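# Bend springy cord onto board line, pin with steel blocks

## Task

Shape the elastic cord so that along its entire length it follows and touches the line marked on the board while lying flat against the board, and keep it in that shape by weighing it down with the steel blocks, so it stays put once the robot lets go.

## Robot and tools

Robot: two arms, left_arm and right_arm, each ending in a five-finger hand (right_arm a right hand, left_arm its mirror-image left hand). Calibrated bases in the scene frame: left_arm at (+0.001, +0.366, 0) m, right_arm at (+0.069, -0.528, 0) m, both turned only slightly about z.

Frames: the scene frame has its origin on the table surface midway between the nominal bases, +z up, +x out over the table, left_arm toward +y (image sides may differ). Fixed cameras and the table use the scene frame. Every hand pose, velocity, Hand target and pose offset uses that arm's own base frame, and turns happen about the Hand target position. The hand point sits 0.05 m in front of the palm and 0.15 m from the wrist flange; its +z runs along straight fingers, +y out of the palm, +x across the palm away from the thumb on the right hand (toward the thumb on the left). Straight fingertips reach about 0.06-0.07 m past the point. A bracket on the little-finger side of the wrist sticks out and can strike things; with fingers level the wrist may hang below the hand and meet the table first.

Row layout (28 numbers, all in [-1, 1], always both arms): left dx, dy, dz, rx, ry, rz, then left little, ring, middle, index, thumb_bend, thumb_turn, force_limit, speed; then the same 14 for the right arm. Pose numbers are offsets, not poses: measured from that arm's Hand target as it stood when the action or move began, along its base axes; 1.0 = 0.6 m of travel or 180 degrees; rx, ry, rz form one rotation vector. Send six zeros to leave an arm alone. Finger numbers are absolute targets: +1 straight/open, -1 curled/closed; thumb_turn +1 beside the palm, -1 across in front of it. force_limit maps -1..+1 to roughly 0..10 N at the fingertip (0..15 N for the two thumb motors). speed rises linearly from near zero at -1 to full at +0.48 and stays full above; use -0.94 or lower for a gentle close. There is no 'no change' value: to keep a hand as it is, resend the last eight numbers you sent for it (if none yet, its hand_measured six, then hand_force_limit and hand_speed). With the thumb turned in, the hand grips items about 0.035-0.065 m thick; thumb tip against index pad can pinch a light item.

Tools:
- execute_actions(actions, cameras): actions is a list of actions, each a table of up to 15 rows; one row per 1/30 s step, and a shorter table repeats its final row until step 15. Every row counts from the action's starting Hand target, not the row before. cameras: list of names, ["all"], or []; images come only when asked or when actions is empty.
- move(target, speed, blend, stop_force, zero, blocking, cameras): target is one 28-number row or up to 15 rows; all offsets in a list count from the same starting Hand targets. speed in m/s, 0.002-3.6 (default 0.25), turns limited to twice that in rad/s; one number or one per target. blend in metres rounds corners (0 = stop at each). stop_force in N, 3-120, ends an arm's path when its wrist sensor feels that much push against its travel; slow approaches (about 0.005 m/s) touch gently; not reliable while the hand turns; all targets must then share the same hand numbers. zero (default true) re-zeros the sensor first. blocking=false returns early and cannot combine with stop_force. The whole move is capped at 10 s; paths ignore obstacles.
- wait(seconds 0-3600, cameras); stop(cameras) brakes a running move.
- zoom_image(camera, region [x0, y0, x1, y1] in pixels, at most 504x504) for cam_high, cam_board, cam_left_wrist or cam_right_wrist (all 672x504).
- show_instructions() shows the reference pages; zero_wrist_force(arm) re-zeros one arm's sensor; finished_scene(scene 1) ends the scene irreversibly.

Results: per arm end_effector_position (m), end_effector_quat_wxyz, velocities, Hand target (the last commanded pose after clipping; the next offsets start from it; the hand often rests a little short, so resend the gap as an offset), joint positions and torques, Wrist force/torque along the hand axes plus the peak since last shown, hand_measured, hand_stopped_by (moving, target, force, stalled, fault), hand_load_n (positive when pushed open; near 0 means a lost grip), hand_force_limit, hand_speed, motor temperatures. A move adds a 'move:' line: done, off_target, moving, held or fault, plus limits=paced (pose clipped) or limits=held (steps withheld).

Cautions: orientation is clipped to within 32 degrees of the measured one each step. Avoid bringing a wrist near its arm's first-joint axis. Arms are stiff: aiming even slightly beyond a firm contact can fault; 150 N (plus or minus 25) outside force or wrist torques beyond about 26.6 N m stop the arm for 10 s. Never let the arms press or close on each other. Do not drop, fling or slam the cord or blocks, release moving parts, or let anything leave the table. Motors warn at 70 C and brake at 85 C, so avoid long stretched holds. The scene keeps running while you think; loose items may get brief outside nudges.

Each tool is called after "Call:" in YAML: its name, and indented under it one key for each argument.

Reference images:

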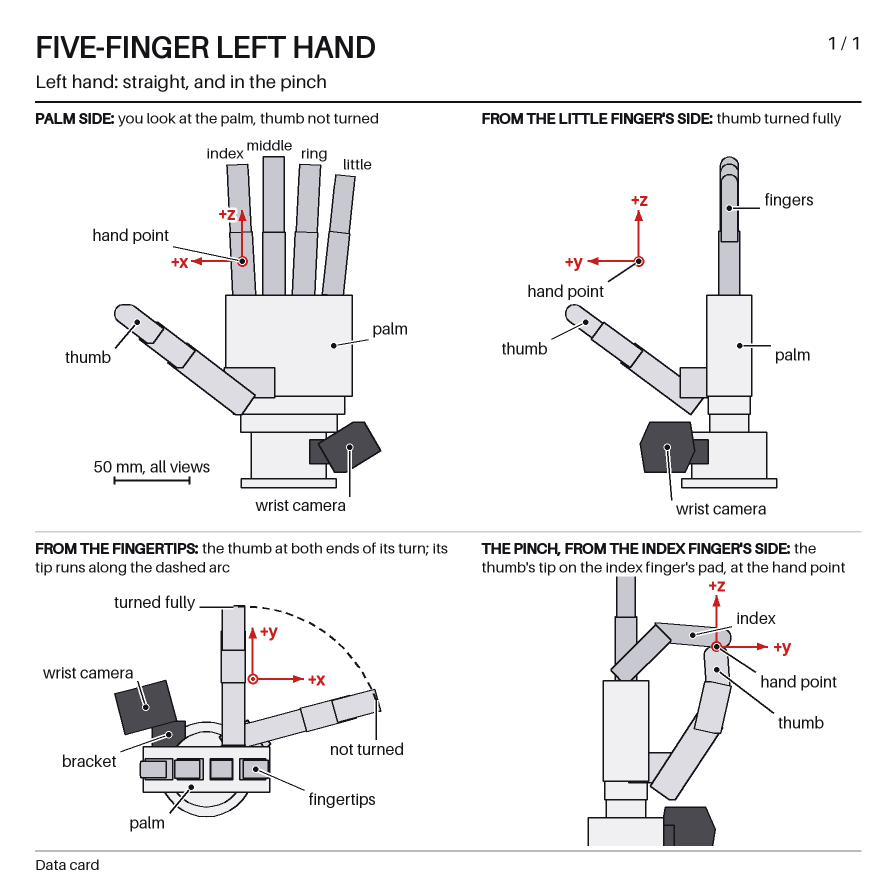

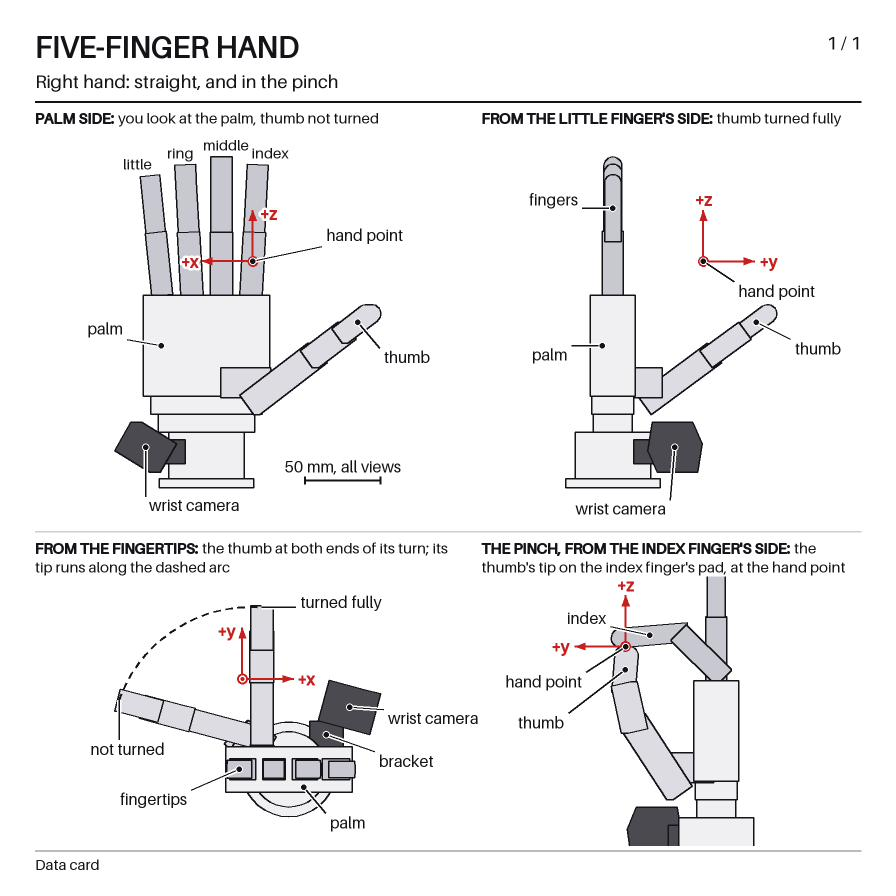

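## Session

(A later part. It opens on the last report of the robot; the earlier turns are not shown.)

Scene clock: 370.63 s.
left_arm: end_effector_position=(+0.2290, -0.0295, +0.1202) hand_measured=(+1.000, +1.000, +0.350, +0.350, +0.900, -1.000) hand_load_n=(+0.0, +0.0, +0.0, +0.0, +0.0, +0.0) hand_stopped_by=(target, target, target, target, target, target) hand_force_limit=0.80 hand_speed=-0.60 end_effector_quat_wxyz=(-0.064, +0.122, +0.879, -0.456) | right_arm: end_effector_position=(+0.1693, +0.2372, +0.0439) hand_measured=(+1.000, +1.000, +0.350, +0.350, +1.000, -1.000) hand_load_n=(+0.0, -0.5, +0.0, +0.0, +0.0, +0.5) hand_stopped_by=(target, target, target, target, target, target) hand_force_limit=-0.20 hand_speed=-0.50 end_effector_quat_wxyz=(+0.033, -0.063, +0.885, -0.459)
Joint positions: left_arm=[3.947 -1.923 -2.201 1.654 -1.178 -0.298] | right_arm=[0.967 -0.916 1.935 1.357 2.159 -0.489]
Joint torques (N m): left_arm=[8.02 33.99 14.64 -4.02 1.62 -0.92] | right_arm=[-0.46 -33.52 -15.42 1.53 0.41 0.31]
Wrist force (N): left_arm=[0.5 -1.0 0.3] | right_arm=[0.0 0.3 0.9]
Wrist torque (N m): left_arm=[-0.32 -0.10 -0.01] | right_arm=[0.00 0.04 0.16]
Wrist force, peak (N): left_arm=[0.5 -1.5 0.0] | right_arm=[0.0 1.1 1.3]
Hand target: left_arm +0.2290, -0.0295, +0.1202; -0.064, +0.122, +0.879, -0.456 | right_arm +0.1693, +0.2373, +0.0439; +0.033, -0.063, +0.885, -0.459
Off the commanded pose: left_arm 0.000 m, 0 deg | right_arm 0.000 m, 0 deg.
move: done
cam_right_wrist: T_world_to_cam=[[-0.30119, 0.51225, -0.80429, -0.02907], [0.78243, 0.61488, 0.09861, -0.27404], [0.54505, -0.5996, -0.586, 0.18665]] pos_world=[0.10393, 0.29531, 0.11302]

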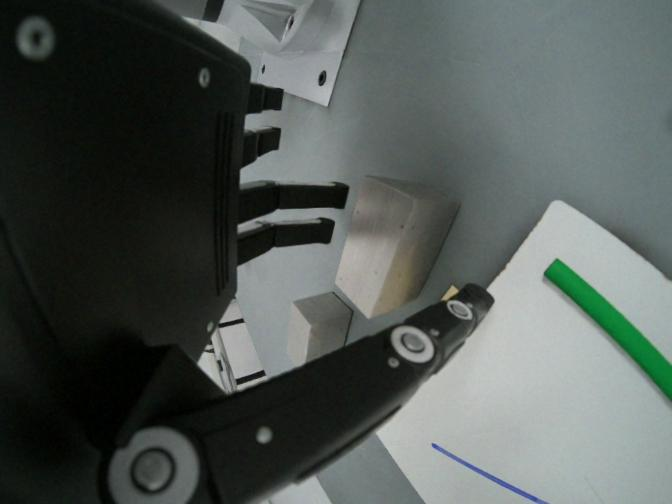

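Call:
move:
  target: [0,0,0,0,0,0,1,1,0.35,0.35,0.9,-1,0.8,-0.6, 0,0,-0.005,0,0,0,1,1,0.3,0.3,0.5,-1,0.5,-0.7]
  speed: 0.05
  cameras: []

Call:
move:
  target: [0,0,0,0,0,0,1,1,0.35,0.35,0.9,-1,0.8,-0.6, 0,0,0,0,0,0,1,1,-0.4,-0.4,0.5,-1,0.8,-0.88]
  speed: 0.08
  cameras: ["cam_right_wrist"]

Call:
zoom_image:
  camera: "cam_right_wrist"
  region: [230, 150, 570, 410]

Call:
move:
  target: [0,0,0,0,0,0,1,1,0.35,0.35,0.9,-1,0.8,-0.6, 0,0,0.025,0,0,0,1,1,-0.4,-0.4,0.5,-1,0.8,-0.88]
  speed: 0.03
  cameras: ["cam_right_wrist"]

Call:
zoom_image:
  camera: "cam_right_wrist"
  region: [230, 150, 570, 410]

Scene clock: 384.40 s.
left_arm: end_effector_position=(+0.2290, -0.0295, +0.1202) hand_measured=(+1.000, +1.000, +0.350, +0.350, +0.900, -1.000) hand_load_n=(+0.0, +0.0, +0.0, +0.0, +0.0, +0.0) hand_stopped_by=(target, target, target, target, target, target) hand_force_limit=0.80 hand_speed=-0.60 end_effector_quat_wxyz=(-0.064, +0.122, +0.879, -0.456) | right_arm: end_effector_position=(+0.1693, +0.2373, +0.0409) hand_measured=(+1.000, +1.000, +0.300, +0.300, +0.500, -1.000) hand_load_n=(+0.0, +0.0, +0.0, +0.0, +0.0, +0.0) hand_stopped_by=(target, target, target, target, target, target) hand_force_limit=0.50 hand_speed=-0.70 end_effector_quat_wxyz=(+0.033, -0.063, +0.885, -0.459)
Joint positions: left_arm=[3.947 -1.923 -2.201 1.654 -1.178 -0.298] | right_arm=[0.967 -0.909 1.935 1.35 2.159 -0.489]
Joint torques (N m): left_arm=[7.06 34.21 14.71 -4.07 1.69 -0.83] | right_arm=[9.51 -45.21 -6.37 1.54 0.03 0.53]
Wrist force (N): left_arm=[0.4 -1.1 0.1] | right_arm=[0.2 0.1 0.7]
Wrist torque (N m): left_arm=[-0.32 -0.09 -0.02] | right_arm=[-0.02 0.02 0.17]
Wrist force, peak (N): left_arm=[0.5 -1.5 0.2] | right_arm=[-0.1 0.8 1.3]
Hand target: left_arm +0.2290, -0.0295, +0.1202; -0.064, +0.122, +0.879, -0.456 | right_arm +0.1693, +0.2373, +0.0409; +0.033, -0.063, +0.885, -0.459
Off the commanded pose: left_arm 0.000 m, 0 deg | right_arm 0.000 m, 0 deg.
move: done

Scene clock: 385.80 s.
left_arm: end_effector_position=(+0.2290, -0.0295, +0.1202) hand_measured=(+1.000, +1.000, +0.350, +0.350, +0.900, -1.000) hand_load_n=(+0.0, +0.0, +0.0, +0.0, +0.0, +0.0) hand_stopped_by=(target, target, target, target, target, target) hand_force_limit=0.80 hand_speed=-0.60 end_effector_quat_wxyz=(-0.064, +0.122, +0.879, -0.456) | right_arm: end_effector_position=(+0.1693, +0.2372, +0.0409) hand_measured=(+1.000, +1.000, -0.030, -0.074, +0.502, -1.000) hand_load_n=(+0.0, +0.0, +7.0, +10.0, +7.0, +0.0) hand_stopped_by=(target, target, force, force, target, target) hand_force_limit=0.80 hand_speed=-0.88 end_effector_quat_wxyz=(+0.033, -0.063, +0.885, -0.459)
Joint positions: left_arm=[3.947 -1.923 -2.201 1.654 -1.178 -0.298] | right_arm=[0.967 -0.909 1.935 1.35 2.159 -0.489]
Joint torques (N m): left_arm=[7.63 34.62 14.67 -4.07 1.66 -0.97] | right_arm=[8.35 -40.37 -6.02 -0.72 -0.62 -0.21]
Wrist force (N): left_arm=[0.4 -1.1 0.0] | right_arm=[-1.2 -18.2 2.1]
Wrist torque (N m): left_arm=[-0.31 -0.09 -0.01] | right_arm=[-0.50 0.21 -0.02]
Wrist force, peak (N): left_arm=[0.5 -1.4 0.0] | right_arm=[-1.1 -19.4 2.1]
Hand target: left_arm +0.2290, -0.0295, +0.1202; -0.064, +0.122, +0.879, -0.456 | right_arm +0.1693, +0.2373, +0.0409; +0.033, -0.063, +0.885, -0.459
Off the commanded pose: left_arm 0.000 m, 0 deg | right_arm 0.000 m, 0 deg.
move: done
cam_right_wrist: T_world_to_cam=[[-0.30108, 0.51236, -0.80426, -0.03164], [0.78241, 0.61488, 0.09882, -0.27368], [0.54515, -0.5995, -0.586, 0.18485]] pos_world=[0.10383, 0.29531, 0.10992]

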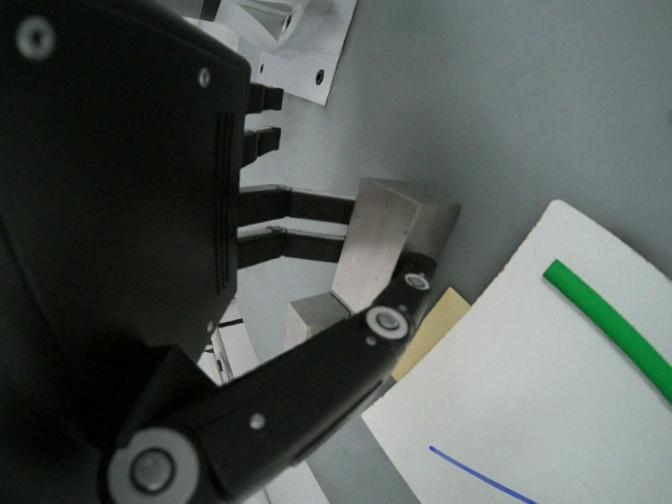

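Scaled by 1.482 from the camera's image (finer frame: 960x720).

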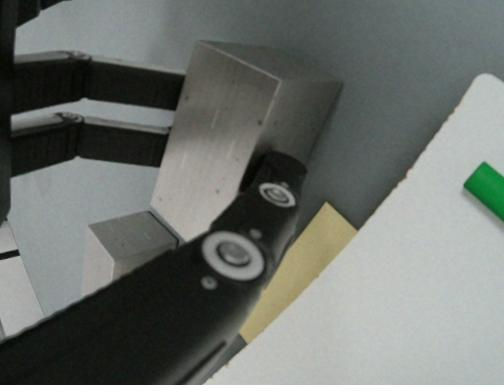

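Scene clock: 386.57 s.
left_arm: end_effector_position=(+0.2290, -0.0295, +0.1202) hand_measured=(+1.000, +1.000, +0.350, +0.350, +0.900, -1.000) hand_load_n=(+0.0, +0.0, +0.0, +0.0, +0.0, +0.5) hand_stopped_by=(target, target, target, target, target, target) hand_force_limit=0.80 hand_speed=-0.60 end_effector_quat_wxyz=(-0.064, +0.122, +0.879, -0.456) | right_arm: end_effector_position=(+0.1693, +0.2373, +0.0560) hand_measured=(+1.000, +1.000, -0.030, -0.074, +0.502, -1.000) hand_load_n=(+0.0, +0.0, +4.5, +5.0, +9.5, +0.0) hand_stopped_by=(target, target, force, force, target, target) hand_force_limit=0.80 hand_speed=-0.88 end_effector_quat_wxyz=(+0.033, -0.063, +0.885, -0.459) end_effector_velocity=(+0.000, +0.000, -0.003) end_effector_angular_velocity=(+0.002, +0.001, +0.000)
Joint positions: left_arm=[3.947 -1.923 -2.201 1.654 -1.178 -0.298] | right_arm=[0.967 -0.941 1.935 1.383 2.159 -0.489]
Joint velocities: left_arm=[within noise] | right_arm=[0 0.005 0 -0.006 -0.001 -0.001]
Joint torques (N m): left_arm=[7.38 34.33 14.73 -4.1 1.51 -0.99] | right_arm=[6.72 -26.85 -15.35 2.12 -0.07 -0.9]
Wrist force (N): left_arm=[0.5 -1.0 0.0] | right_arm=[0.5 5.0 3.7]
Wrist torque (N m): left_arm=[-0.30 -0.11 -0.01] | right_arm=[0.14 -0.06 0.24]
Wrist force, peak (N): left_arm=[0.4 -1.3 0.4] | right_arm=[-1.1 -18.4 2.1]
Hand target: left_arm +0.2290, -0.0295, +0.1202; -0.064, +0.122, +0.879, -0.456 | right_arm +0.1693, +0.2373, +0.0559; +0.033, -0.063, +0.885, -0.459
Off the commanded pose: left_arm 0.000 m, 0 deg | right_arm 0.000 m, 0 deg.
move: done
cam_right_wrist: T_world_to_cam=[[-0.30106, 0.51246, -0.8042, -0.01954], [0.78243, 0.61483, 0.09888, -0.27517], [0.54512, -0.59947, -0.58607, 0.1937]] pos_world=[0.10383, 0.29531, 0.12502]

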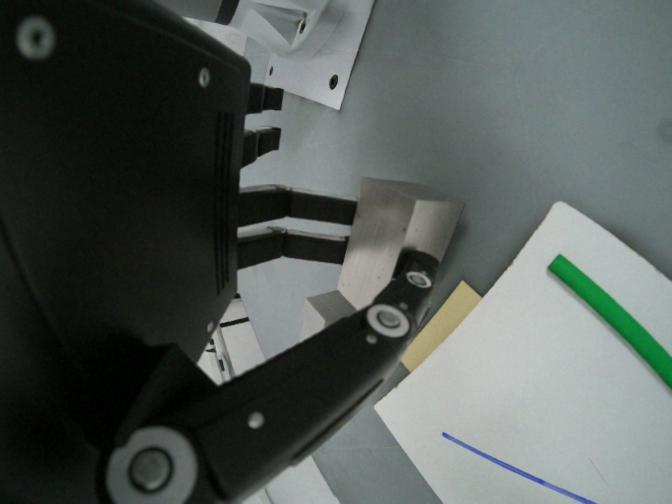

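Scaled by 1.482 from the camera's image (finer frame: 960x720).

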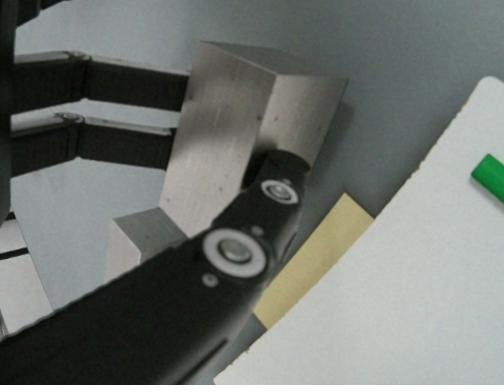

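Call:
move:
  target:
    - [0,0,0,0,0,0,1,1,0.35,0.35,0.9,-1,0.8,-0.6, 0,0,0.0735,0,0,0,1,1,-0.4,-0.4,0.5,-1,0.8,-0.88]
    - [0,0,0,0,0,0,1,1,0.35,0.35,0.9,-1,0.8,-0.6, 0.0703,0.375,0.0735,0,0,0.062,1,1,-0.4,-0.4,0.5,-1,0.8,-0.88]
    - [0,0,0,0,0,0,1,1,0.35,0.35,0.9,-1,0.8,-0.6, 0.0703,0.375,0.0,0,0,0.062,1,1,-0.4,-0.4,0.5,-1,0.8,-0.88]
  speed: [0.1,0.15,0.06]
  blend: [0.02,0.0,0.0]
  cameras: ["cam_board","cam_right_wrist"]

Call:
zoom_image:
  camera: "cam_board"
  region: [180, 160, 330, 272]

Scene clock: 393.90 s.
left_arm: end_effector_position=(+0.2290, -0.0295, +0.1202) hand_measured=(+1.000, +1.000, +0.350, +0.350, +0.900, -1.000) hand_load_n=(+0.0, +0.0, +0.0, +0.0, +0.0, +0.0) hand_stopped_by=(target, target, target, target, target, target) hand_force_limit=0.80 hand_speed=-0.60 end_effector_quat_wxyz=(-0.064, +0.122, +0.879, -0.456) | right_arm: end_effector_position=(+0.2115, +0.4622, +0.0558) hand_measured=(+1.000, +1.000, -0.030, -0.074, +0.502, -1.000) hand_load_n=(+0.0, +0.0, +4.5, +5.0, +10.0, +0.0) hand_stopped_by=(target, target, force, force, target, target) hand_force_limit=0.80 hand_speed=-0.88 end_effector_quat_wxyz=(+0.077, -0.149, +0.875, -0.454)
Joint positions: left_arm=[3.947 -1.923 -2.201 1.654 -1.178 -0.298] | right_arm=[1.153 -0.583 1.175 1.78 2.165 -0.496]
Joint torques (N m): left_arm=[6.49 34.24 13.96 -4.03 1.64 -0.95] | right_arm=[-13.83 -63.99 -20.57 4.29 0.03 1.34]
Wrist force (N): left_arm=[0.7 -1.2 0.1] | right_arm=[-0.2 5.2 3.3]
Wrist torque (N m): left_arm=[-0.33 -0.14 0.01] | right_arm=[0.23 0.01 0.15]
Wrist force, peak (N): left_arm=[0.7 -1.4 0.3] | right_arm=[0.3 6.4 4.7]
Hand target: left_arm +0.2290, -0.0295, +0.1202; -0.064, +0.122, +0.879, -0.456 | right_arm +0.2115, +0.4623, +0.0559; +0.077, -0.149, +0.875, -0.454
Off the commanded pose: left_arm 0.000 m, 0 deg | right_arm 0.000 m, 0 deg.
move: done
cam_right_wrist: T_world_to_cam=[[-0.39461, 0.44426, -0.80431, -0.0709], [0.64867, 0.75466, 0.09859, -0.4828], [0.65078, -0.48283, -0.58597, 0.22927]] pos_world=[0.136, 0.50654, 0.12492]

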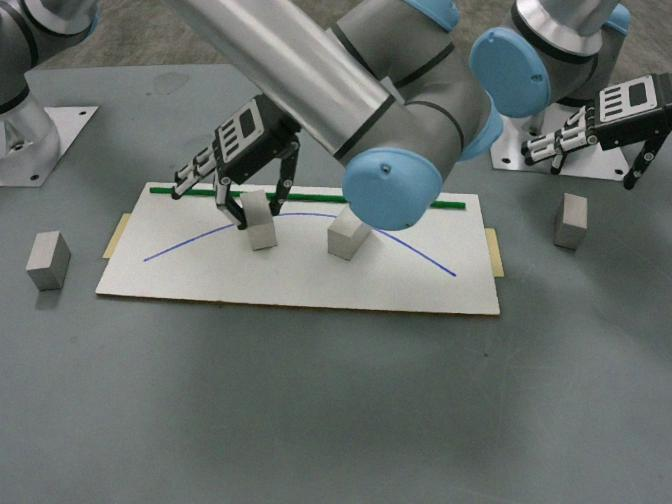

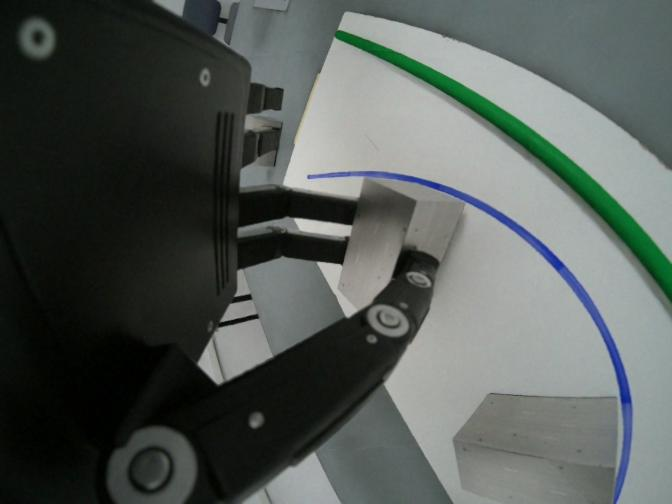

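Scaled by 3.360.

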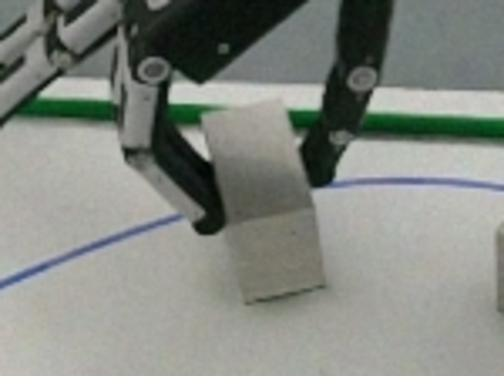

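Call:
execute_actions:
  actions: []

Scene clock: 402.37 s.
left_arm: end_effector_position=(+0.2290, -0.0295, +0.1202) hand_measured=(+1.000, +1.000, +0.350, +0.350, +0.900, -1.000) hand_load_n=(+0.0, +0.0, +0.0, +0.0, +0.0, +0.0) hand_stopped_by=(target, target, target, target, target, target) hand_force_limit=0.80 hand_speed=-0.60 end_effector_quat_wxyz=(-0.064, +0.122, +0.879, -0.456) | right_arm: end_effector_position=(+0.2115, +0.4623, +0.0559) hand_measured=(+1.000, +1.000, -0.030, -0.074, +0.502, -1.000) hand_load_n=(-0.5, +0.0, +4.5, +5.0, +10.0, -0.5) hand_stopped_by=(target, target, force, force, target, target) hand_force_limit=0.80 hand_speed=-0.88 end_effector_quat_wxyz=(+0.077, -0.149, +0.875, -0.454)
Joint positions: left_arm=[3.947 -1.923 -2.201 1.654 -1.178 -0.298] | right_arm=[1.153 -0.583 1.175 1.78 2.165 -0.496]
Joint velocities: within noise
Joint torques (N m): left_arm=[7.9 34.57 13.97 -4.04 1.66 -0.83] | right_arm=[-11.88 -64.28 -22.38 2.09 2.37 -0.82]
Motor temperatures (°C): left_arm=[34 34 35 43 40 38] | right_arm=[30 29 34 41 47 42]
Wrist force (N): left_arm=[0.3 -1.1 0.2] | right_arm=[-0.2 5.2 3.5]
Wrist torque (N m): left_arm=[-0.33 -0.07 -0.02] | right_arm=[0.20 -0.01 0.14]
Wrist force, peak (N): left_arm=[0.4 -1.6 0.1] | right_arm=[-0.3 5.7 3.6]
Hand target: left_arm +0.2290, -0.0295, +0.1202; -0.064, +0.122, +0.879, -0.456 | right_arm +0.2115, +0.4623, +0.0559; +0.077, -0.149, +0.875, -0.454
Off the commanded pose: left_arm 0.000 m, 0 deg | right_arm 0.000 m, 0 deg.
camera_calibration:
cam_left_wrist: T_world_to_cam=[[-0.39698, -0.39989, 0.82613, -0.02463], [-0.66313, 0.74726, 0.04305, 0.1733], [-0.63455, -0.53075, -0.56183, 0.31105]] pos_world=[0.30252, 0.02574, 0.18764]
cam_right_wrist: T_world_to_cam=[[-0.39461, 0.44442, -0.80422, -0.07095], [0.64858, 0.75471, 0.09881, -0.4829], [0.65086, -0.48261, -0.58606, 0.22909]] pos_world=[0.13609, 0.50654, 0.12492]

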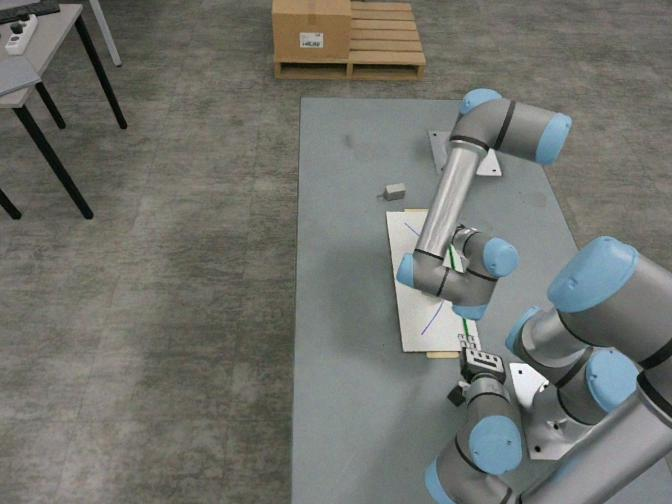

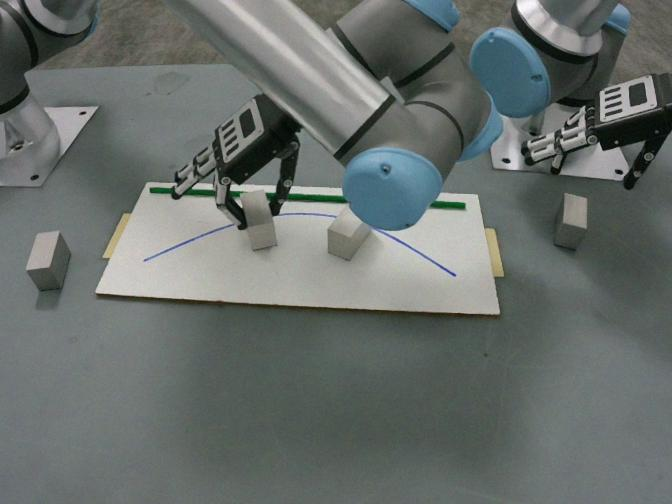

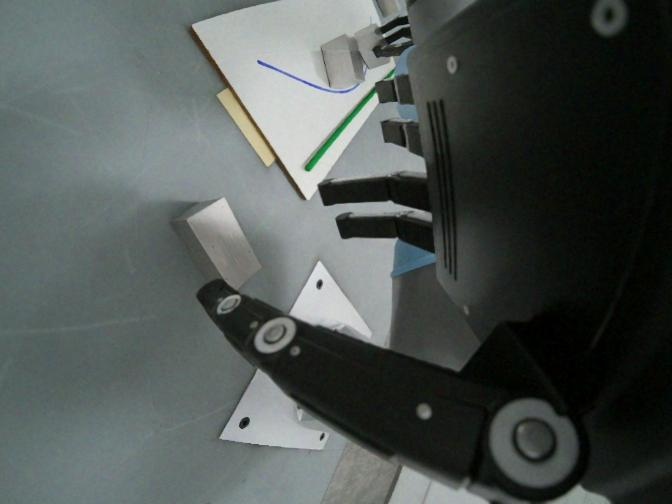

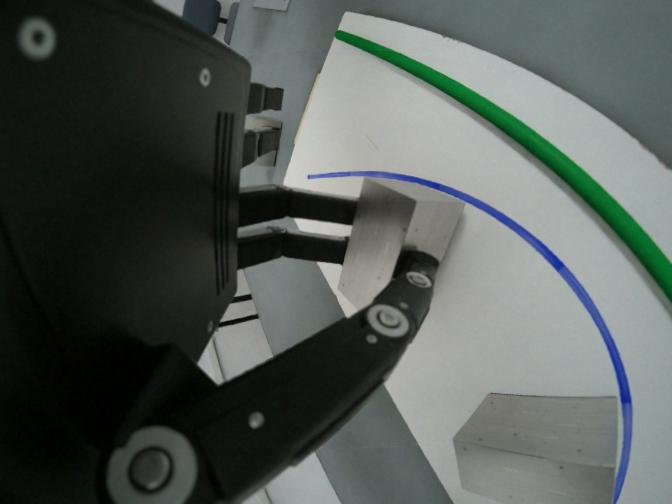

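Call:
move:
  target: [0,0,0,0,0,0,1,1,0.35,0.35,0.9,-1,0.8,-0.6,0,0,-0.0117,0,0,0,1,1,-0.4,-0.4,0.5,-1,0.8,-0.88]
  speed: 0.03
  cameras: ["cam_board"]

Call:
zoom_image:
  camera: "cam_board"
  region: [210, 180, 350, 285]

Scene clock: 407.37 s.
left_arm: end_effector_position=(+0.2290, -0.0295, +0.1202) hand_measured=(+1.000, +1.000, +0.350, +0.350, +0.900, -1.000) hand_load_n=(+0.0, +0.0, +0.0, +0.0, +0.0, +0.0) hand_stopped_by=(target, target, target, target, target, target) hand_force_limit=0.80 hand_speed=-0.60 end_effector_quat_wxyz=(-0.064, +0.122, +0.879, -0.456) | right_arm: end_effector_position=(+0.2115, +0.4623, +0.0487) hand_measured=(+1.000, +1.000, -0.030, -0.074, +0.502, -1.000) hand_load_n=(+0.0, +0.0, +4.0, +4.0, +10.5, -0.5) hand_stopped_by=(target, target, force, force, target, target) hand_force_limit=0.80 hand_speed=-0.88 end_effector_quat_wxyz=(+0.077, -0.149, +0.875, -0.454)
Joint positions: left_arm=[3.947 -1.923 -2.201 1.654 -1.178 -0.298] | right_arm=[1.153 -0.573 1.176 1.77 2.165 -0.496]
Joint torques (N m): left_arm=[6.74 34.14 14.4 -4.04 1.64 -0.84] | right_arm=[-10.94 -61.9 -10.05 3.1 2.49 -0.88]
Wrist force (N): left_arm=[0.5 -1.1 0.0] | right_arm=[3.4 0.9 0.3]
Wrist torque (N m): left_arm=[-0.30 -0.12 -0.01] | right_arm=[0.14 -0.02 0.09]
Wrist force, peak (N): left_arm=[0.5 -1.4 0.3] | right_arm=[-0.4 5.9 3.7]
Hand target: left_arm +0.2290, -0.0295, +0.1202; -0.064, +0.122, +0.879, -0.456 | right_arm +0.2115, +0.4623, +0.0489; +0.077, -0.149, +0.875, -0.454
Off the commanded pose: left_arm 0.000 m, 0 deg | right_arm 0.000 m, 0 deg.
move: done

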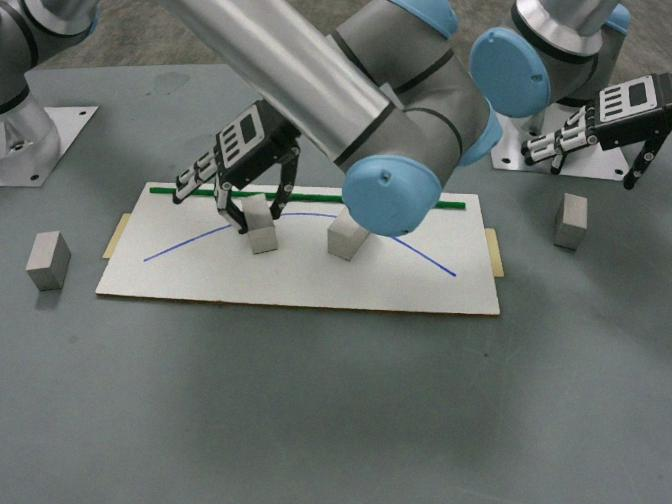

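Scaled by 3.600.

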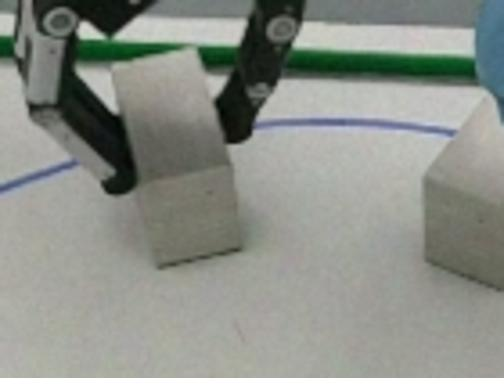

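Call:
move:
  target: [0,0,0,0,0,0,1,1,0.35,0.35,0.9,-1,0.8,-0.6,0,0,-0.0060,0,0,0,1,1,-0.4,-0.4,0.5,-1,0.8,-0.88]
  speed: 0.008
  stop_force: 5
  cameras: ["cam_board"]

Call:
zoom_image:
  camera: "cam_board"
  region: [210, 180, 350, 285]

Scene clock: 413.73 s.
left_arm: end_effector_position=(+0.2290, -0.0295, +0.1202) hand_measured=(+1.000, +1.000, +0.350, +0.350, +0.900, -1.000) hand_load_n=(+0.0, +0.0, +0.0, +0.0, +0.0, +0.0) hand_stopped_by=(target, target, target, target, target, target) hand_force_limit=0.80 hand_speed=-0.60 end_effector_quat_wxyz=(-0.064, +0.122, +0.879, -0.456) | right_arm: end_effector_position=(+0.2115, +0.4623, +0.0486) hand_measured=(+1.000, +1.000, -0.030, -0.074, +0.502, -1.000) hand_load_n=(+0.0, +0.0, +4.0, +4.0, +10.5, -1.0) hand_stopped_by=(target, target, force, force, target, target) hand_force_limit=0.80 hand_speed=-0.88 end_effector_quat_wxyz=(+0.077, -0.149, +0.875, -0.454)
Joint positions: left_arm=[3.947 -1.923 -2.201 1.654 -1.178 -0.298] | right_arm=[1.153 -0.573 1.176 1.769 2.165 -0.496]
Joint torques (N m): left_arm=[6.43 33.7 13.63 -4.06 1.7 -0.92] | right_arm=[-9.98 -61.74 -11.28 3.68 2.4 -0.83]
Wrist force (N): left_arm=[0.6 -1.1 0.2] | right_arm=[1.7 3.1 -0.6]
Wrist torque (N m): left_arm=[-0.33 -0.12 0.00] | right_arm=[0.17 0.08 0.08]
Wrist force, peak (N): left_arm=[0.5 -1.5 0.1] | right_arm=[1.9 -2.5 -5.7]
Hand target: left_arm +0.2290, -0.0295, +0.1202; -0.064, +0.122, +0.879, -0.456 | right_arm +0.2115, +0.4623, +0.0486; +0.077, -0.149, +0.875, -0.454 (not the last commanded pose)
Off the commanded pose: left_arm 0.000 m, 0 deg | right_arm 0.003 m, 0 deg.
move: contact (right_arm)

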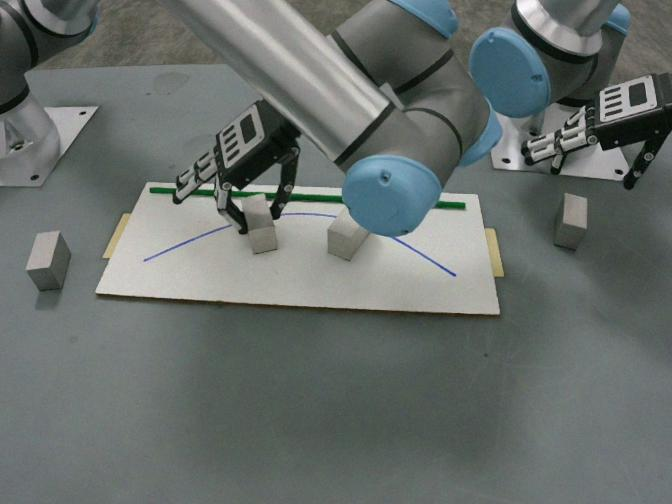

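Scaled by 3.600.

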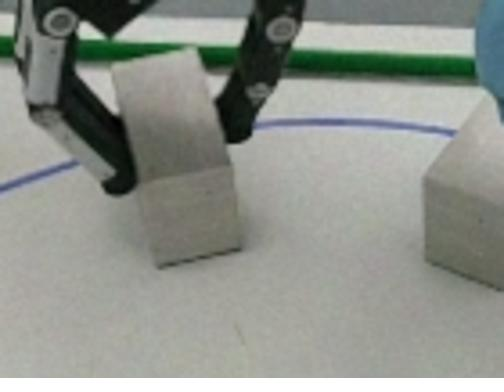

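Call:
move:
  target: [0,0,0,0,0,0,1,1,0.35,0.35,0.9,-1,0.8,-0.6,0,0,-0.0060,0,0,0,1,1,-0.4,-0.4,0.5,-1,0.8,-0.88]
  speed: 0.006
  stop_force: 12
  cameras: ["cam_board"]

Call:
zoom_image:
  camera: "cam_board"
  region: [210, 180, 350, 285]

Scene clock: 417.67 s.
left_arm: end_effector_position=(+0.2290, -0.0295, +0.1202) hand_measured=(+1.000, +1.000, +0.350, +0.350, +0.900, -1.000) hand_load_n=(+0.0, +0.0, +0.0, +0.0, +0.0, -0.5) hand_stopped_by=(target, target, target, target, target, target) hand_force_limit=0.80 hand_speed=-0.60 end_effector_quat_wxyz=(-0.064, +0.122, +0.879, -0.456) | right_arm: end_effector_position=(+0.2115, +0.4623, +0.0450) hand_measured=(+1.000, +1.000, -0.030, -0.074, +0.502, -1.000) hand_load_n=(+0.0, +0.0, +3.5, +3.5, +10.5, -0.5) hand_stopped_by=(target, target, force, force, target, target) hand_force_limit=0.80 hand_speed=-0.88 end_effector_quat_wxyz=(+0.077, -0.149, +0.875, -0.454)
Joint positions: left_arm=[3.947 -1.923 -2.201 1.654 -1.178 -0.298] | right_arm=[1.153 -0.567 1.176 1.764 2.166 -0.496]
Joint torques (N m): left_arm=[6.76 34.63 13.72 -4.1 1.67 -0.82] | right_arm=[-9.8 -53.42 -6.52 2.14 -1.21 -0.69]
Wrist force (N): left_arm=[0.3 -1.1 0.1] | right_arm=[-1.3 -4.7 -8.2]
Wrist torque (N m): left_arm=[-0.31 -0.08 -0.02] | right_arm=[-0.12 0.34 -0.04]
Wrist force, peak (N): left_arm=[0.4 -1.4 0.2] | right_arm=[-1.0 -4.7 -8.6]
Hand target: left_arm +0.2290, -0.0295, +0.1202; -0.064, +0.122, +0.879, -0.456 | right_arm +0.2115, +0.4623, +0.0450; +0.077, -0.149, +0.875, -0.454
Off the commanded pose: left_arm 0.000 m, 0 deg | right_arm 0.000 m, 0 deg.
move: done

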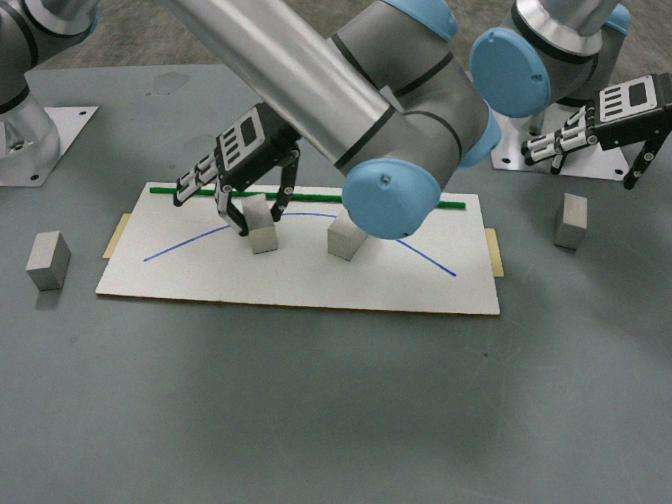

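Scaled by 3.600.

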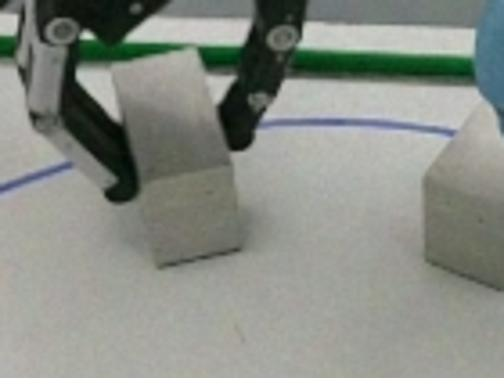

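Call:
move:
  target:
    - [0,0,0,0,0,0,1,1,0.35,0.35,0.9,-1,0.8,-0.6,0,0,0.0025,0,0,0,1,1,0.15,0.15,0.7,-1,0.8,-0.8]
    - [0,0,0,0,0,0,1,1,0.35,0.35,0.9,-1,0.8,-0.6,0,0,0.010,0,0,0,1,1,0.3,0.3,0.9,-1,0.8,-0.7]
    - [0,0,0,0,0,0,1,1,0.35,0.35,0.9,-1,0.8,-0.6,0,0,0.14,0,0,0,1,1,0.3,0.3,0.9,-1,0.8,-0.7]
  speed: [0.02,0.04,0.15]
  cameras: ["cam_board"]

Call:
zoom_image:
  camera: "cam_board"
  region: [210, 180, 350, 285]

Scene clock: 423.20 s.
left_arm: end_effector_position=(+0.2290, -0.0295, +0.1202) hand_measured=(+1.000, +1.000, +0.350, +0.350, +0.900, -1.000) hand_load_n=(+0.0, -0.5, +0.0, +0.0, +0.0, +0.0) hand_stopped_by=(target, target, target, target, target, target) hand_force_limit=0.80 hand_speed=-0.60 end_effector_quat_wxyz=(-0.064, +0.122, +0.879, -0.456) | right_arm: end_effector_position=(+0.2115, +0.4623, +0.1289) hand_measured=(+1.000, +1.000, +0.300, +0.300, +0.900, -1.000) hand_load_n=(+0.0, +0.0, +0.0, +0.0, +0.0, +0.0) hand_stopped_by=(target, target, target, target, target, target) hand_force_limit=0.80 hand_speed=-0.70 end_effector_quat_wxyz=(+0.077, -0.149, +0.875, -0.454)
Joint positions: left_arm=[3.947 -1.923 -2.201 1.654 -1.178 -0.298] | right_arm=[1.153 -0.678 1.151 1.9 2.166 -0.496]
Joint torques (N m): left_arm=[6.79 33.95 13.49 -4.14 1.64 -0.89] | right_arm=[-10.61 -53.98 -12.18 3.41 0.82 1.1]
Wrist force (N): left_arm=[0.3 -1.1 -0.1] | right_arm=[-0.8 0.1 0.2]
Wrist torque (N m): left_arm=[-0.31 -0.08 -0.02] | right_arm=[-0.01 0.13 0.03]
Wrist force, peak (N): left_arm=[0.6 -1.4 -0.1] | right_arm=[-1.1 -4.5 -8.6]
Hand target: left_arm +0.2290, -0.0295, +0.1202; -0.064, +0.122, +0.879, -0.456 | right_arm +0.2115, +0.4623, +0.1290; +0.077, -0.149, +0.875, -0.454
Off the commanded pose: left_arm 0.000 m, 0 deg | right_arm 0.000 m, 0 deg.
move: done

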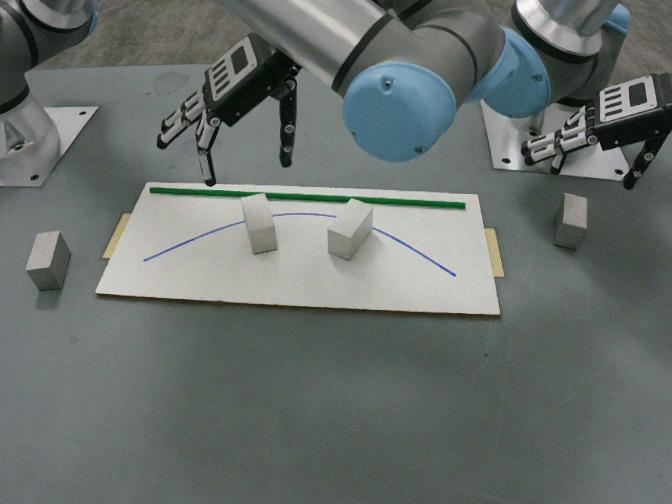

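Scaled by 3.600.

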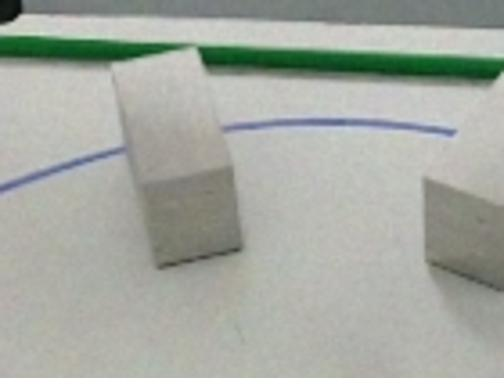

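Call:
execute_actions:
  actions: []
  cameras: ["cam_left_wrist","cam_board"]

Call:
zoom_image:
  camera: "cam_left_wrist"
  region: [160, 180, 280, 300]

Call:
zoom_image:
  camera: "cam_board"
  region: [540, 180, 600, 260]

Scene clock: 427.70 s.
left_arm: end_effector_position=(+0.2290, -0.0295, +0.1202) hand_measured=(+1.000, +1.000, +0.350, +0.350, +0.900, -1.000) hand_load_n=(+0.0, +0.0, +0.0, +0.0, +0.0, +0.0) hand_stopped_by=(target, target, target, target, target, target) hand_force_limit=0.80 hand_speed=-0.60 end_effector_quat_wxyz=(-0.064, +0.122, +0.879, -0.456) | right_arm: end_effector_position=(+0.2115, +0.4623, +0.1290) hand_measured=(+1.000, +1.000, +0.300, +0.300, +0.900, -1.000) hand_load_n=(+0.0, +0.0, +0.0, +0.0, +0.0, +0.0) hand_stopped_by=(target, target, target, target, target, target) hand_force_limit=0.80 hand_speed=-0.70 end_effector_quat_wxyz=(+0.077, -0.149, +0.875, -0.454)
Joint positions: left_arm=[3.947 -1.923 -2.201 1.654 -1.178 -0.298] | right_arm=[1.153 -0.678 1.151 1.9 2.165 -0.496]
Joint velocities: within noise
Joint torques (N m): left_arm=[6.34 32.98 13.89 -4.15 1.64 -1.04] | right_arm=[-11.21 -59.73 -10.5 3.27 -0.88 1.28]
Motor temperatures (°C): left_arm=[34 34 35 43 40 38] | right_arm=[30 29 34 41 47 42]
Wrist force (N): left_arm=[0.6 -1.2 0.2] | right_arm=[-0.6 0.2 0.5]
Wrist torque (N m): left_arm=[-0.34 -0.12 0.00] | right_arm=[0.00 0.09 0.04]
Wrist force, peak (N): left_arm=[0.6 -1.4 0.0] | right_arm=[-0.8 0.1 0.4]
Hand target: left_arm +0.2290, -0.0295, +0.1202; -0.064, +0.122, +0.879, -0.456 | right_arm +0.2115, +0.4623, +0.1290; +0.077, -0.149, +0.875, -0.454
Off the commanded pose: left_arm 0.000 m, 0 deg | right_arm 0.000 m, 0 deg.
camera_calibration:
cam_left_wrist: T_world_to_cam=[[-0.39698, -0.39989, 0.82613, -0.02463], [-0.66313, 0.74726, 0.04305, 0.1733], [-0.63455, -0.53075, -0.56183, 0.31105]] pos_world=[0.30252, 0.02574, 0.18764]
Images, in order (width x height): cam_board 672x504, cam_left_wrist 672x504.

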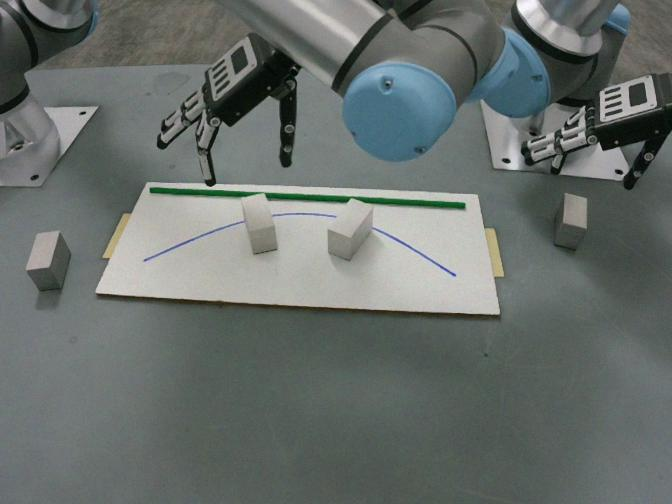

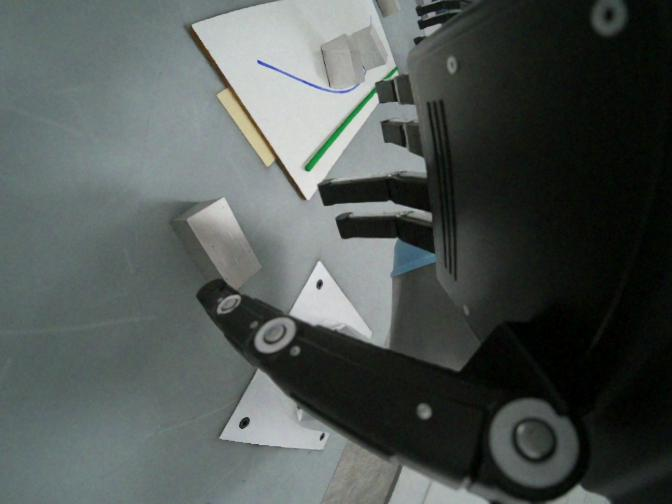

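Scaled by 4.200 from the camera's image (finer frame: 960x720).

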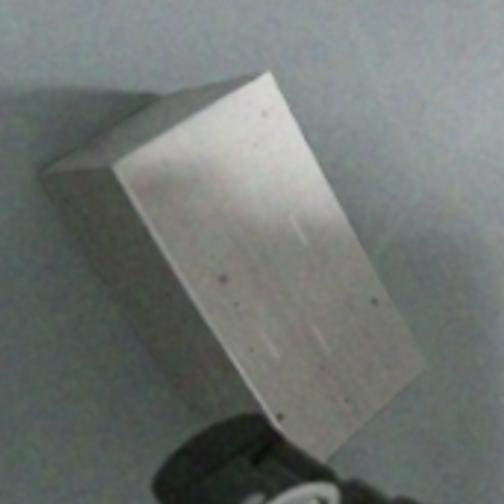

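Scaled by 6.300.

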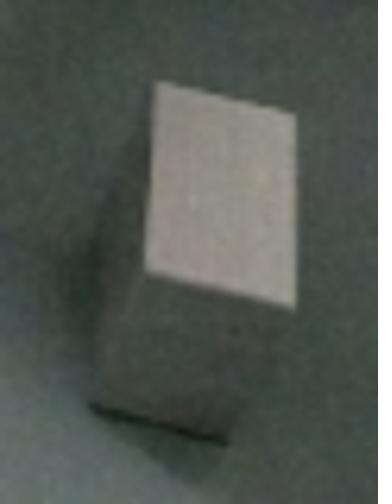

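Call:
move:
  target:
    - [-0.0157,-0.001,0,0,0,0.0083,1,1,0.35,0.35,1,-1,0.8,-0.6,0,0,0,0,0,0,1,1,0.3,0.3,0.9,-1,0.8,-0.7]
    - [-0.0157,-0.001,-0.1325,0,0,0.0083,1,1,0.35,0.35,1,-1,0.8,-0.6,0,0,0,0,0,0,1,1,0.3,0.3,0.9,-1,0.8,-0.7]
  speed: [0.1,0.06]
  stop_force: 8
  cameras: ["cam_board","cam_left_wrist"]

Call:
zoom_image:
  camera: "cam_board"
  region: [500, 120, 660, 280]

Scene clock: 444.67 s.
left_arm: end_effector_position=(+0.2196, -0.0301, +0.0407) hand_measured=(+1.000, +1.000, +0.350, +0.350, +1.000, -1.000) hand_load_n=(-0.5, +0.0, +0.0, +0.0, +0.0, +0.0) hand_stopped_by=(target, target, target, target, target, target) hand_force_limit=0.80 hand_speed=-0.60 end_effector_quat_wxyz=(-0.058, +0.110, +0.881, -0.457) | right_arm: end_effector_position=(+0.2115, +0.4623, +0.1290) hand_measured=(+1.000, +1.000, +0.300, +0.300, +0.900, -1.000) hand_load_n=(+0.0, +0.0, +0.0, +0.0, +0.0, +0.0) hand_stopped_by=(target, target, target, target, target, target) hand_force_limit=0.80 hand_speed=-0.70 end_effector_quat_wxyz=(+0.077, -0.149, +0.875, -0.454)
Joint positions: left_arm=[3.984 -2.117 -2.257 1.902 -1.186 -0.291] | right_arm=[1.153 -0.678 1.151 1.9 2.165 -0.496]
Joint torques (N m): left_arm=[3.13 23.55 11.88 -0.28 1.52 -0.73] | right_arm=[-12.44 -59.83 -10.63 3.08 -1.12 1.41]
Wrist force (N): left_arm=[0.4 -1.3 0.1] | right_arm=[-0.6 0.1 0.1]
Wrist torque (N m): left_arm=[-0.32 -0.09 -0.11] | right_arm=[-0.01 0.10 0.03]
Wrist force, peak (N): left_arm=[1.2 -1.8 -0.1] | right_arm=[-0.7 0.5 0.4]
Hand target: left_arm +0.2196, -0.0301, +0.0407; -0.058, +0.110, +0.881, -0.457 | right_arm +0.2115, +0.4623, +0.1290; +0.077, -0.149, +0.875, -0.454
Off the commanded pose: left_arm 0.000 m, 0 deg | right_arm 0.000 m, 0 deg.
move: done
cam_left_wrist: T_world_to_cam=[[-0.38643, -0.41007, 0.82615, 0.03443], [-0.68237, 0.72973, 0.04304, 0.1746], [-0.62052, -0.54711, -0.56181, 0.25649]] pos_world=[0.2916, 0.02704, 0.10814]

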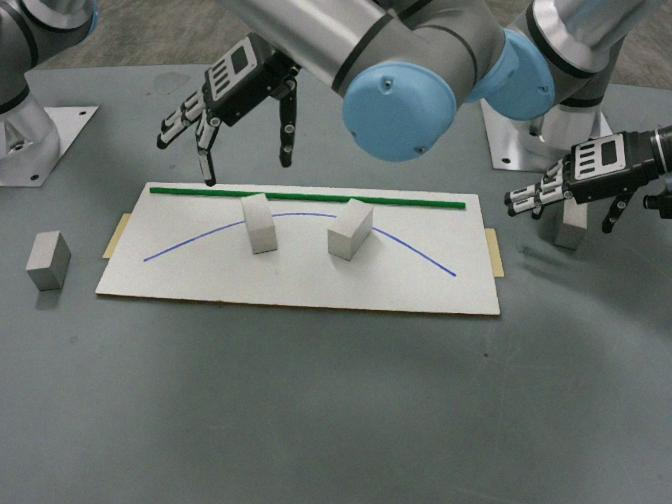

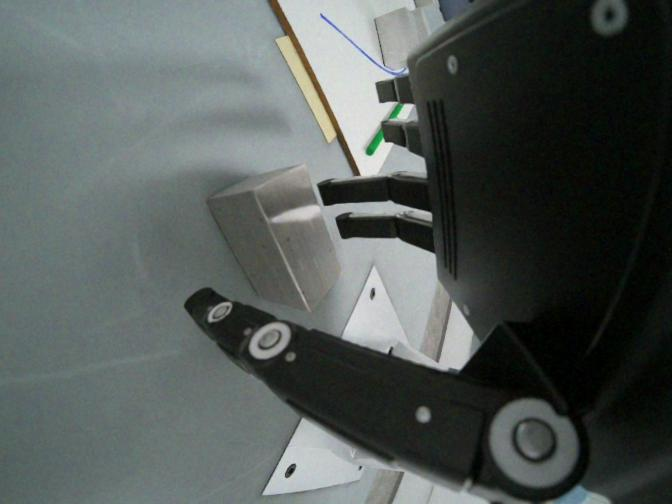

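Scaled by 3.150.

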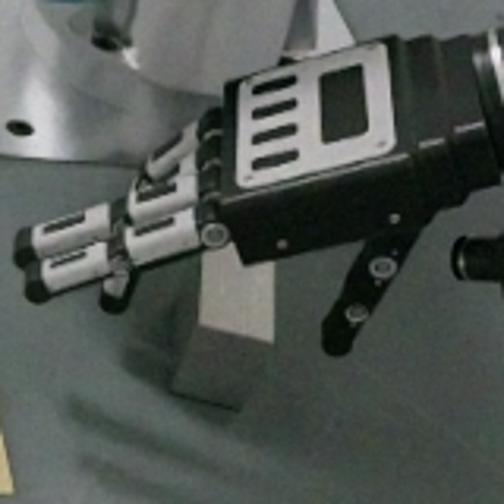

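Call:
zoom_image:
  camera: "cam_left_wrist"
  region: [200, 155, 350, 320]

Scaled by 3.055 from the camera's image (finer frame: 960x720).

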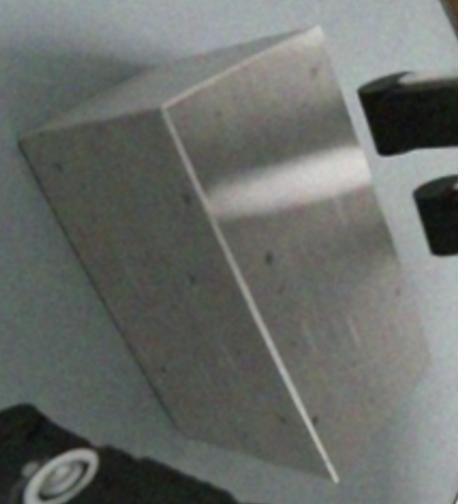

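Call:
move:
  target:
    - [-0.001,0.002,0,0,0,0.005,1,1,0.35,0.35,1,-1,0.8,-0.6,0,0,0,0,0,0,1,1,0.3,0.3,0.9,-1,0.8,-0.7]
    - [-0.001,0.002,0,0,0,0.005,1,1,0.35,0.35,0.5,-1,0.5,-0.7,0,0,0,0,0,0,1,1,0.3,0.3,0.9,-1,0.8,-0.7]
    - [-0.001,0.002,0,0,0,0.005,1,1,-0.4,-0.4,0.5,-1,0.8,-0.88,0,0,0,0,0,0,1,1,0.3,0.3,0.9,-1,0.8,-0.7]
  speed: 0.05

Call:
wait:
  seconds: 2

Scene clock: 452.77 s.
left_arm: end_effector_position=(+0.2190, -0.0289, +0.0407) hand_measured=(+1.000, +1.000, -0.014, -0.048, +0.502, -1.000) hand_load_n=(+0.0, +0.0, +8.5, +9.5, +7.0, +0.0) hand_stopped_by=(target, target, force, force, target, target) hand_force_limit=0.80 hand_speed=-0.88 end_effector_quat_wxyz=(-0.055, +0.104, +0.881, -0.458) | right_arm: end_effector_position=(+0.2115, +0.4623, +0.1290) hand_measured=(+1.000, +1.000, +0.300, +0.300, +0.900, -1.000) hand_load_n=(+0.0, +0.0, +0.0, +0.0, +0.0, +0.0) hand_stopped_by=(target, target, target, target, target, target) hand_force_limit=0.80 hand_speed=-0.70 end_effector_quat_wxyz=(+0.077, -0.149, +0.875, -0.454)
Joint positions: left_arm=[3.997 -2.115 -2.263 1.906 -1.184 -0.293] | right_arm=[1.153 -0.678 1.151 1.9 2.165 -0.496]
Joint torques (N m): left_arm=[-7.27 22.48 11.92 -0.38 -1.37 0.85] | right_arm=[-11.52 -57.34 -11.75 3.36 -0.95 1.31]
Wrist force (N): left_arm=[2.1 -14.0 2.5] | right_arm=[-0.7 0.4 0.4]
Wrist torque (N m): left_arm=[-0.54 -0.21 0.16] | right_arm=[0.03 0.12 0.03]
Wrist force, peak (N): left_arm=[2.1 -14.7 2.3] | right_arm=[-0.7 0.4 0.8]
Hand target: left_arm +0.2190, -0.0289, +0.0407; -0.055, +0.104, +0.881, -0.458 | right_arm +0.2115, +0.4623, +0.1290; +0.077, -0.149, +0.875, -0.454
Off the commanded pose: left_arm 0.000 m, 0 deg | right_arm 0.000 m, 0 deg.
move: done

Scene clock: 454.77 s.
left_arm: end_effector_position=(+0.2190, -0.0289, +0.0407) hand_measured=(+1.000, +1.000, -0.014, -0.048, +0.502, -1.000) hand_load_n=(+0.0, +0.0, +8.5, +9.5, +6.5, +0.0) hand_stopped_by=(target, target, force, force, target, target) hand_force_limit=0.80 hand_speed=-0.88 end_effector_quat_wxyz=(-0.055, +0.104, +0.881, -0.458) | right_arm: end_effector_position=(+0.2115, +0.4623, +0.1290) hand_measured=(+1.000, +1.000, +0.300, +0.300, +0.900, -1.000) hand_load_n=(+0.0, +0.0, +0.0, +0.0, +0.0, +0.0) hand_stopped_by=(target, target, target, target, target, target) hand_force_limit=0.80 hand_speed=-0.70 end_effector_quat_wxyz=(+0.077, -0.149, +0.875, -0.454)
Joint positions: left_arm=[3.997 -2.115 -2.263 1.906 -1.184 -0.293] | right_arm=[1.153 -0.678 1.151 1.9 2.165 -0.496]
Joint torques (N m): left_arm=[5.96 22.15 11.5 2.03 -1.21 0.87] | right_arm=[-12.22 -57.85 -12.88 3.52 -1.04 1.38]
Wrist force (N): left_arm=[2.0 -13.7 2.6] | right_arm=[-0.4 0.1 0.2]
Wrist torque (N m): left_arm=[-0.52 -0.19 0.15] | right_arm=[0.00 0.07 0.05]
Wrist force, peak (N): left_arm=[2.1 -14.3 2.2] | right_arm=[-0.8 0.6 0.3]
Hand target: left_arm +0.2190, -0.0289, +0.0407; -0.055, +0.104, +0.881, -0.458 | right_arm +0.2115, +0.4623, +0.1290; +0.077, -0.149, +0.875, -0.454
Off the commanded pose: left_arm 0.000 m, 0 deg | right_arm 0.000 m, 0 deg.
wait: 2.00 s; at rest by 0.17 s


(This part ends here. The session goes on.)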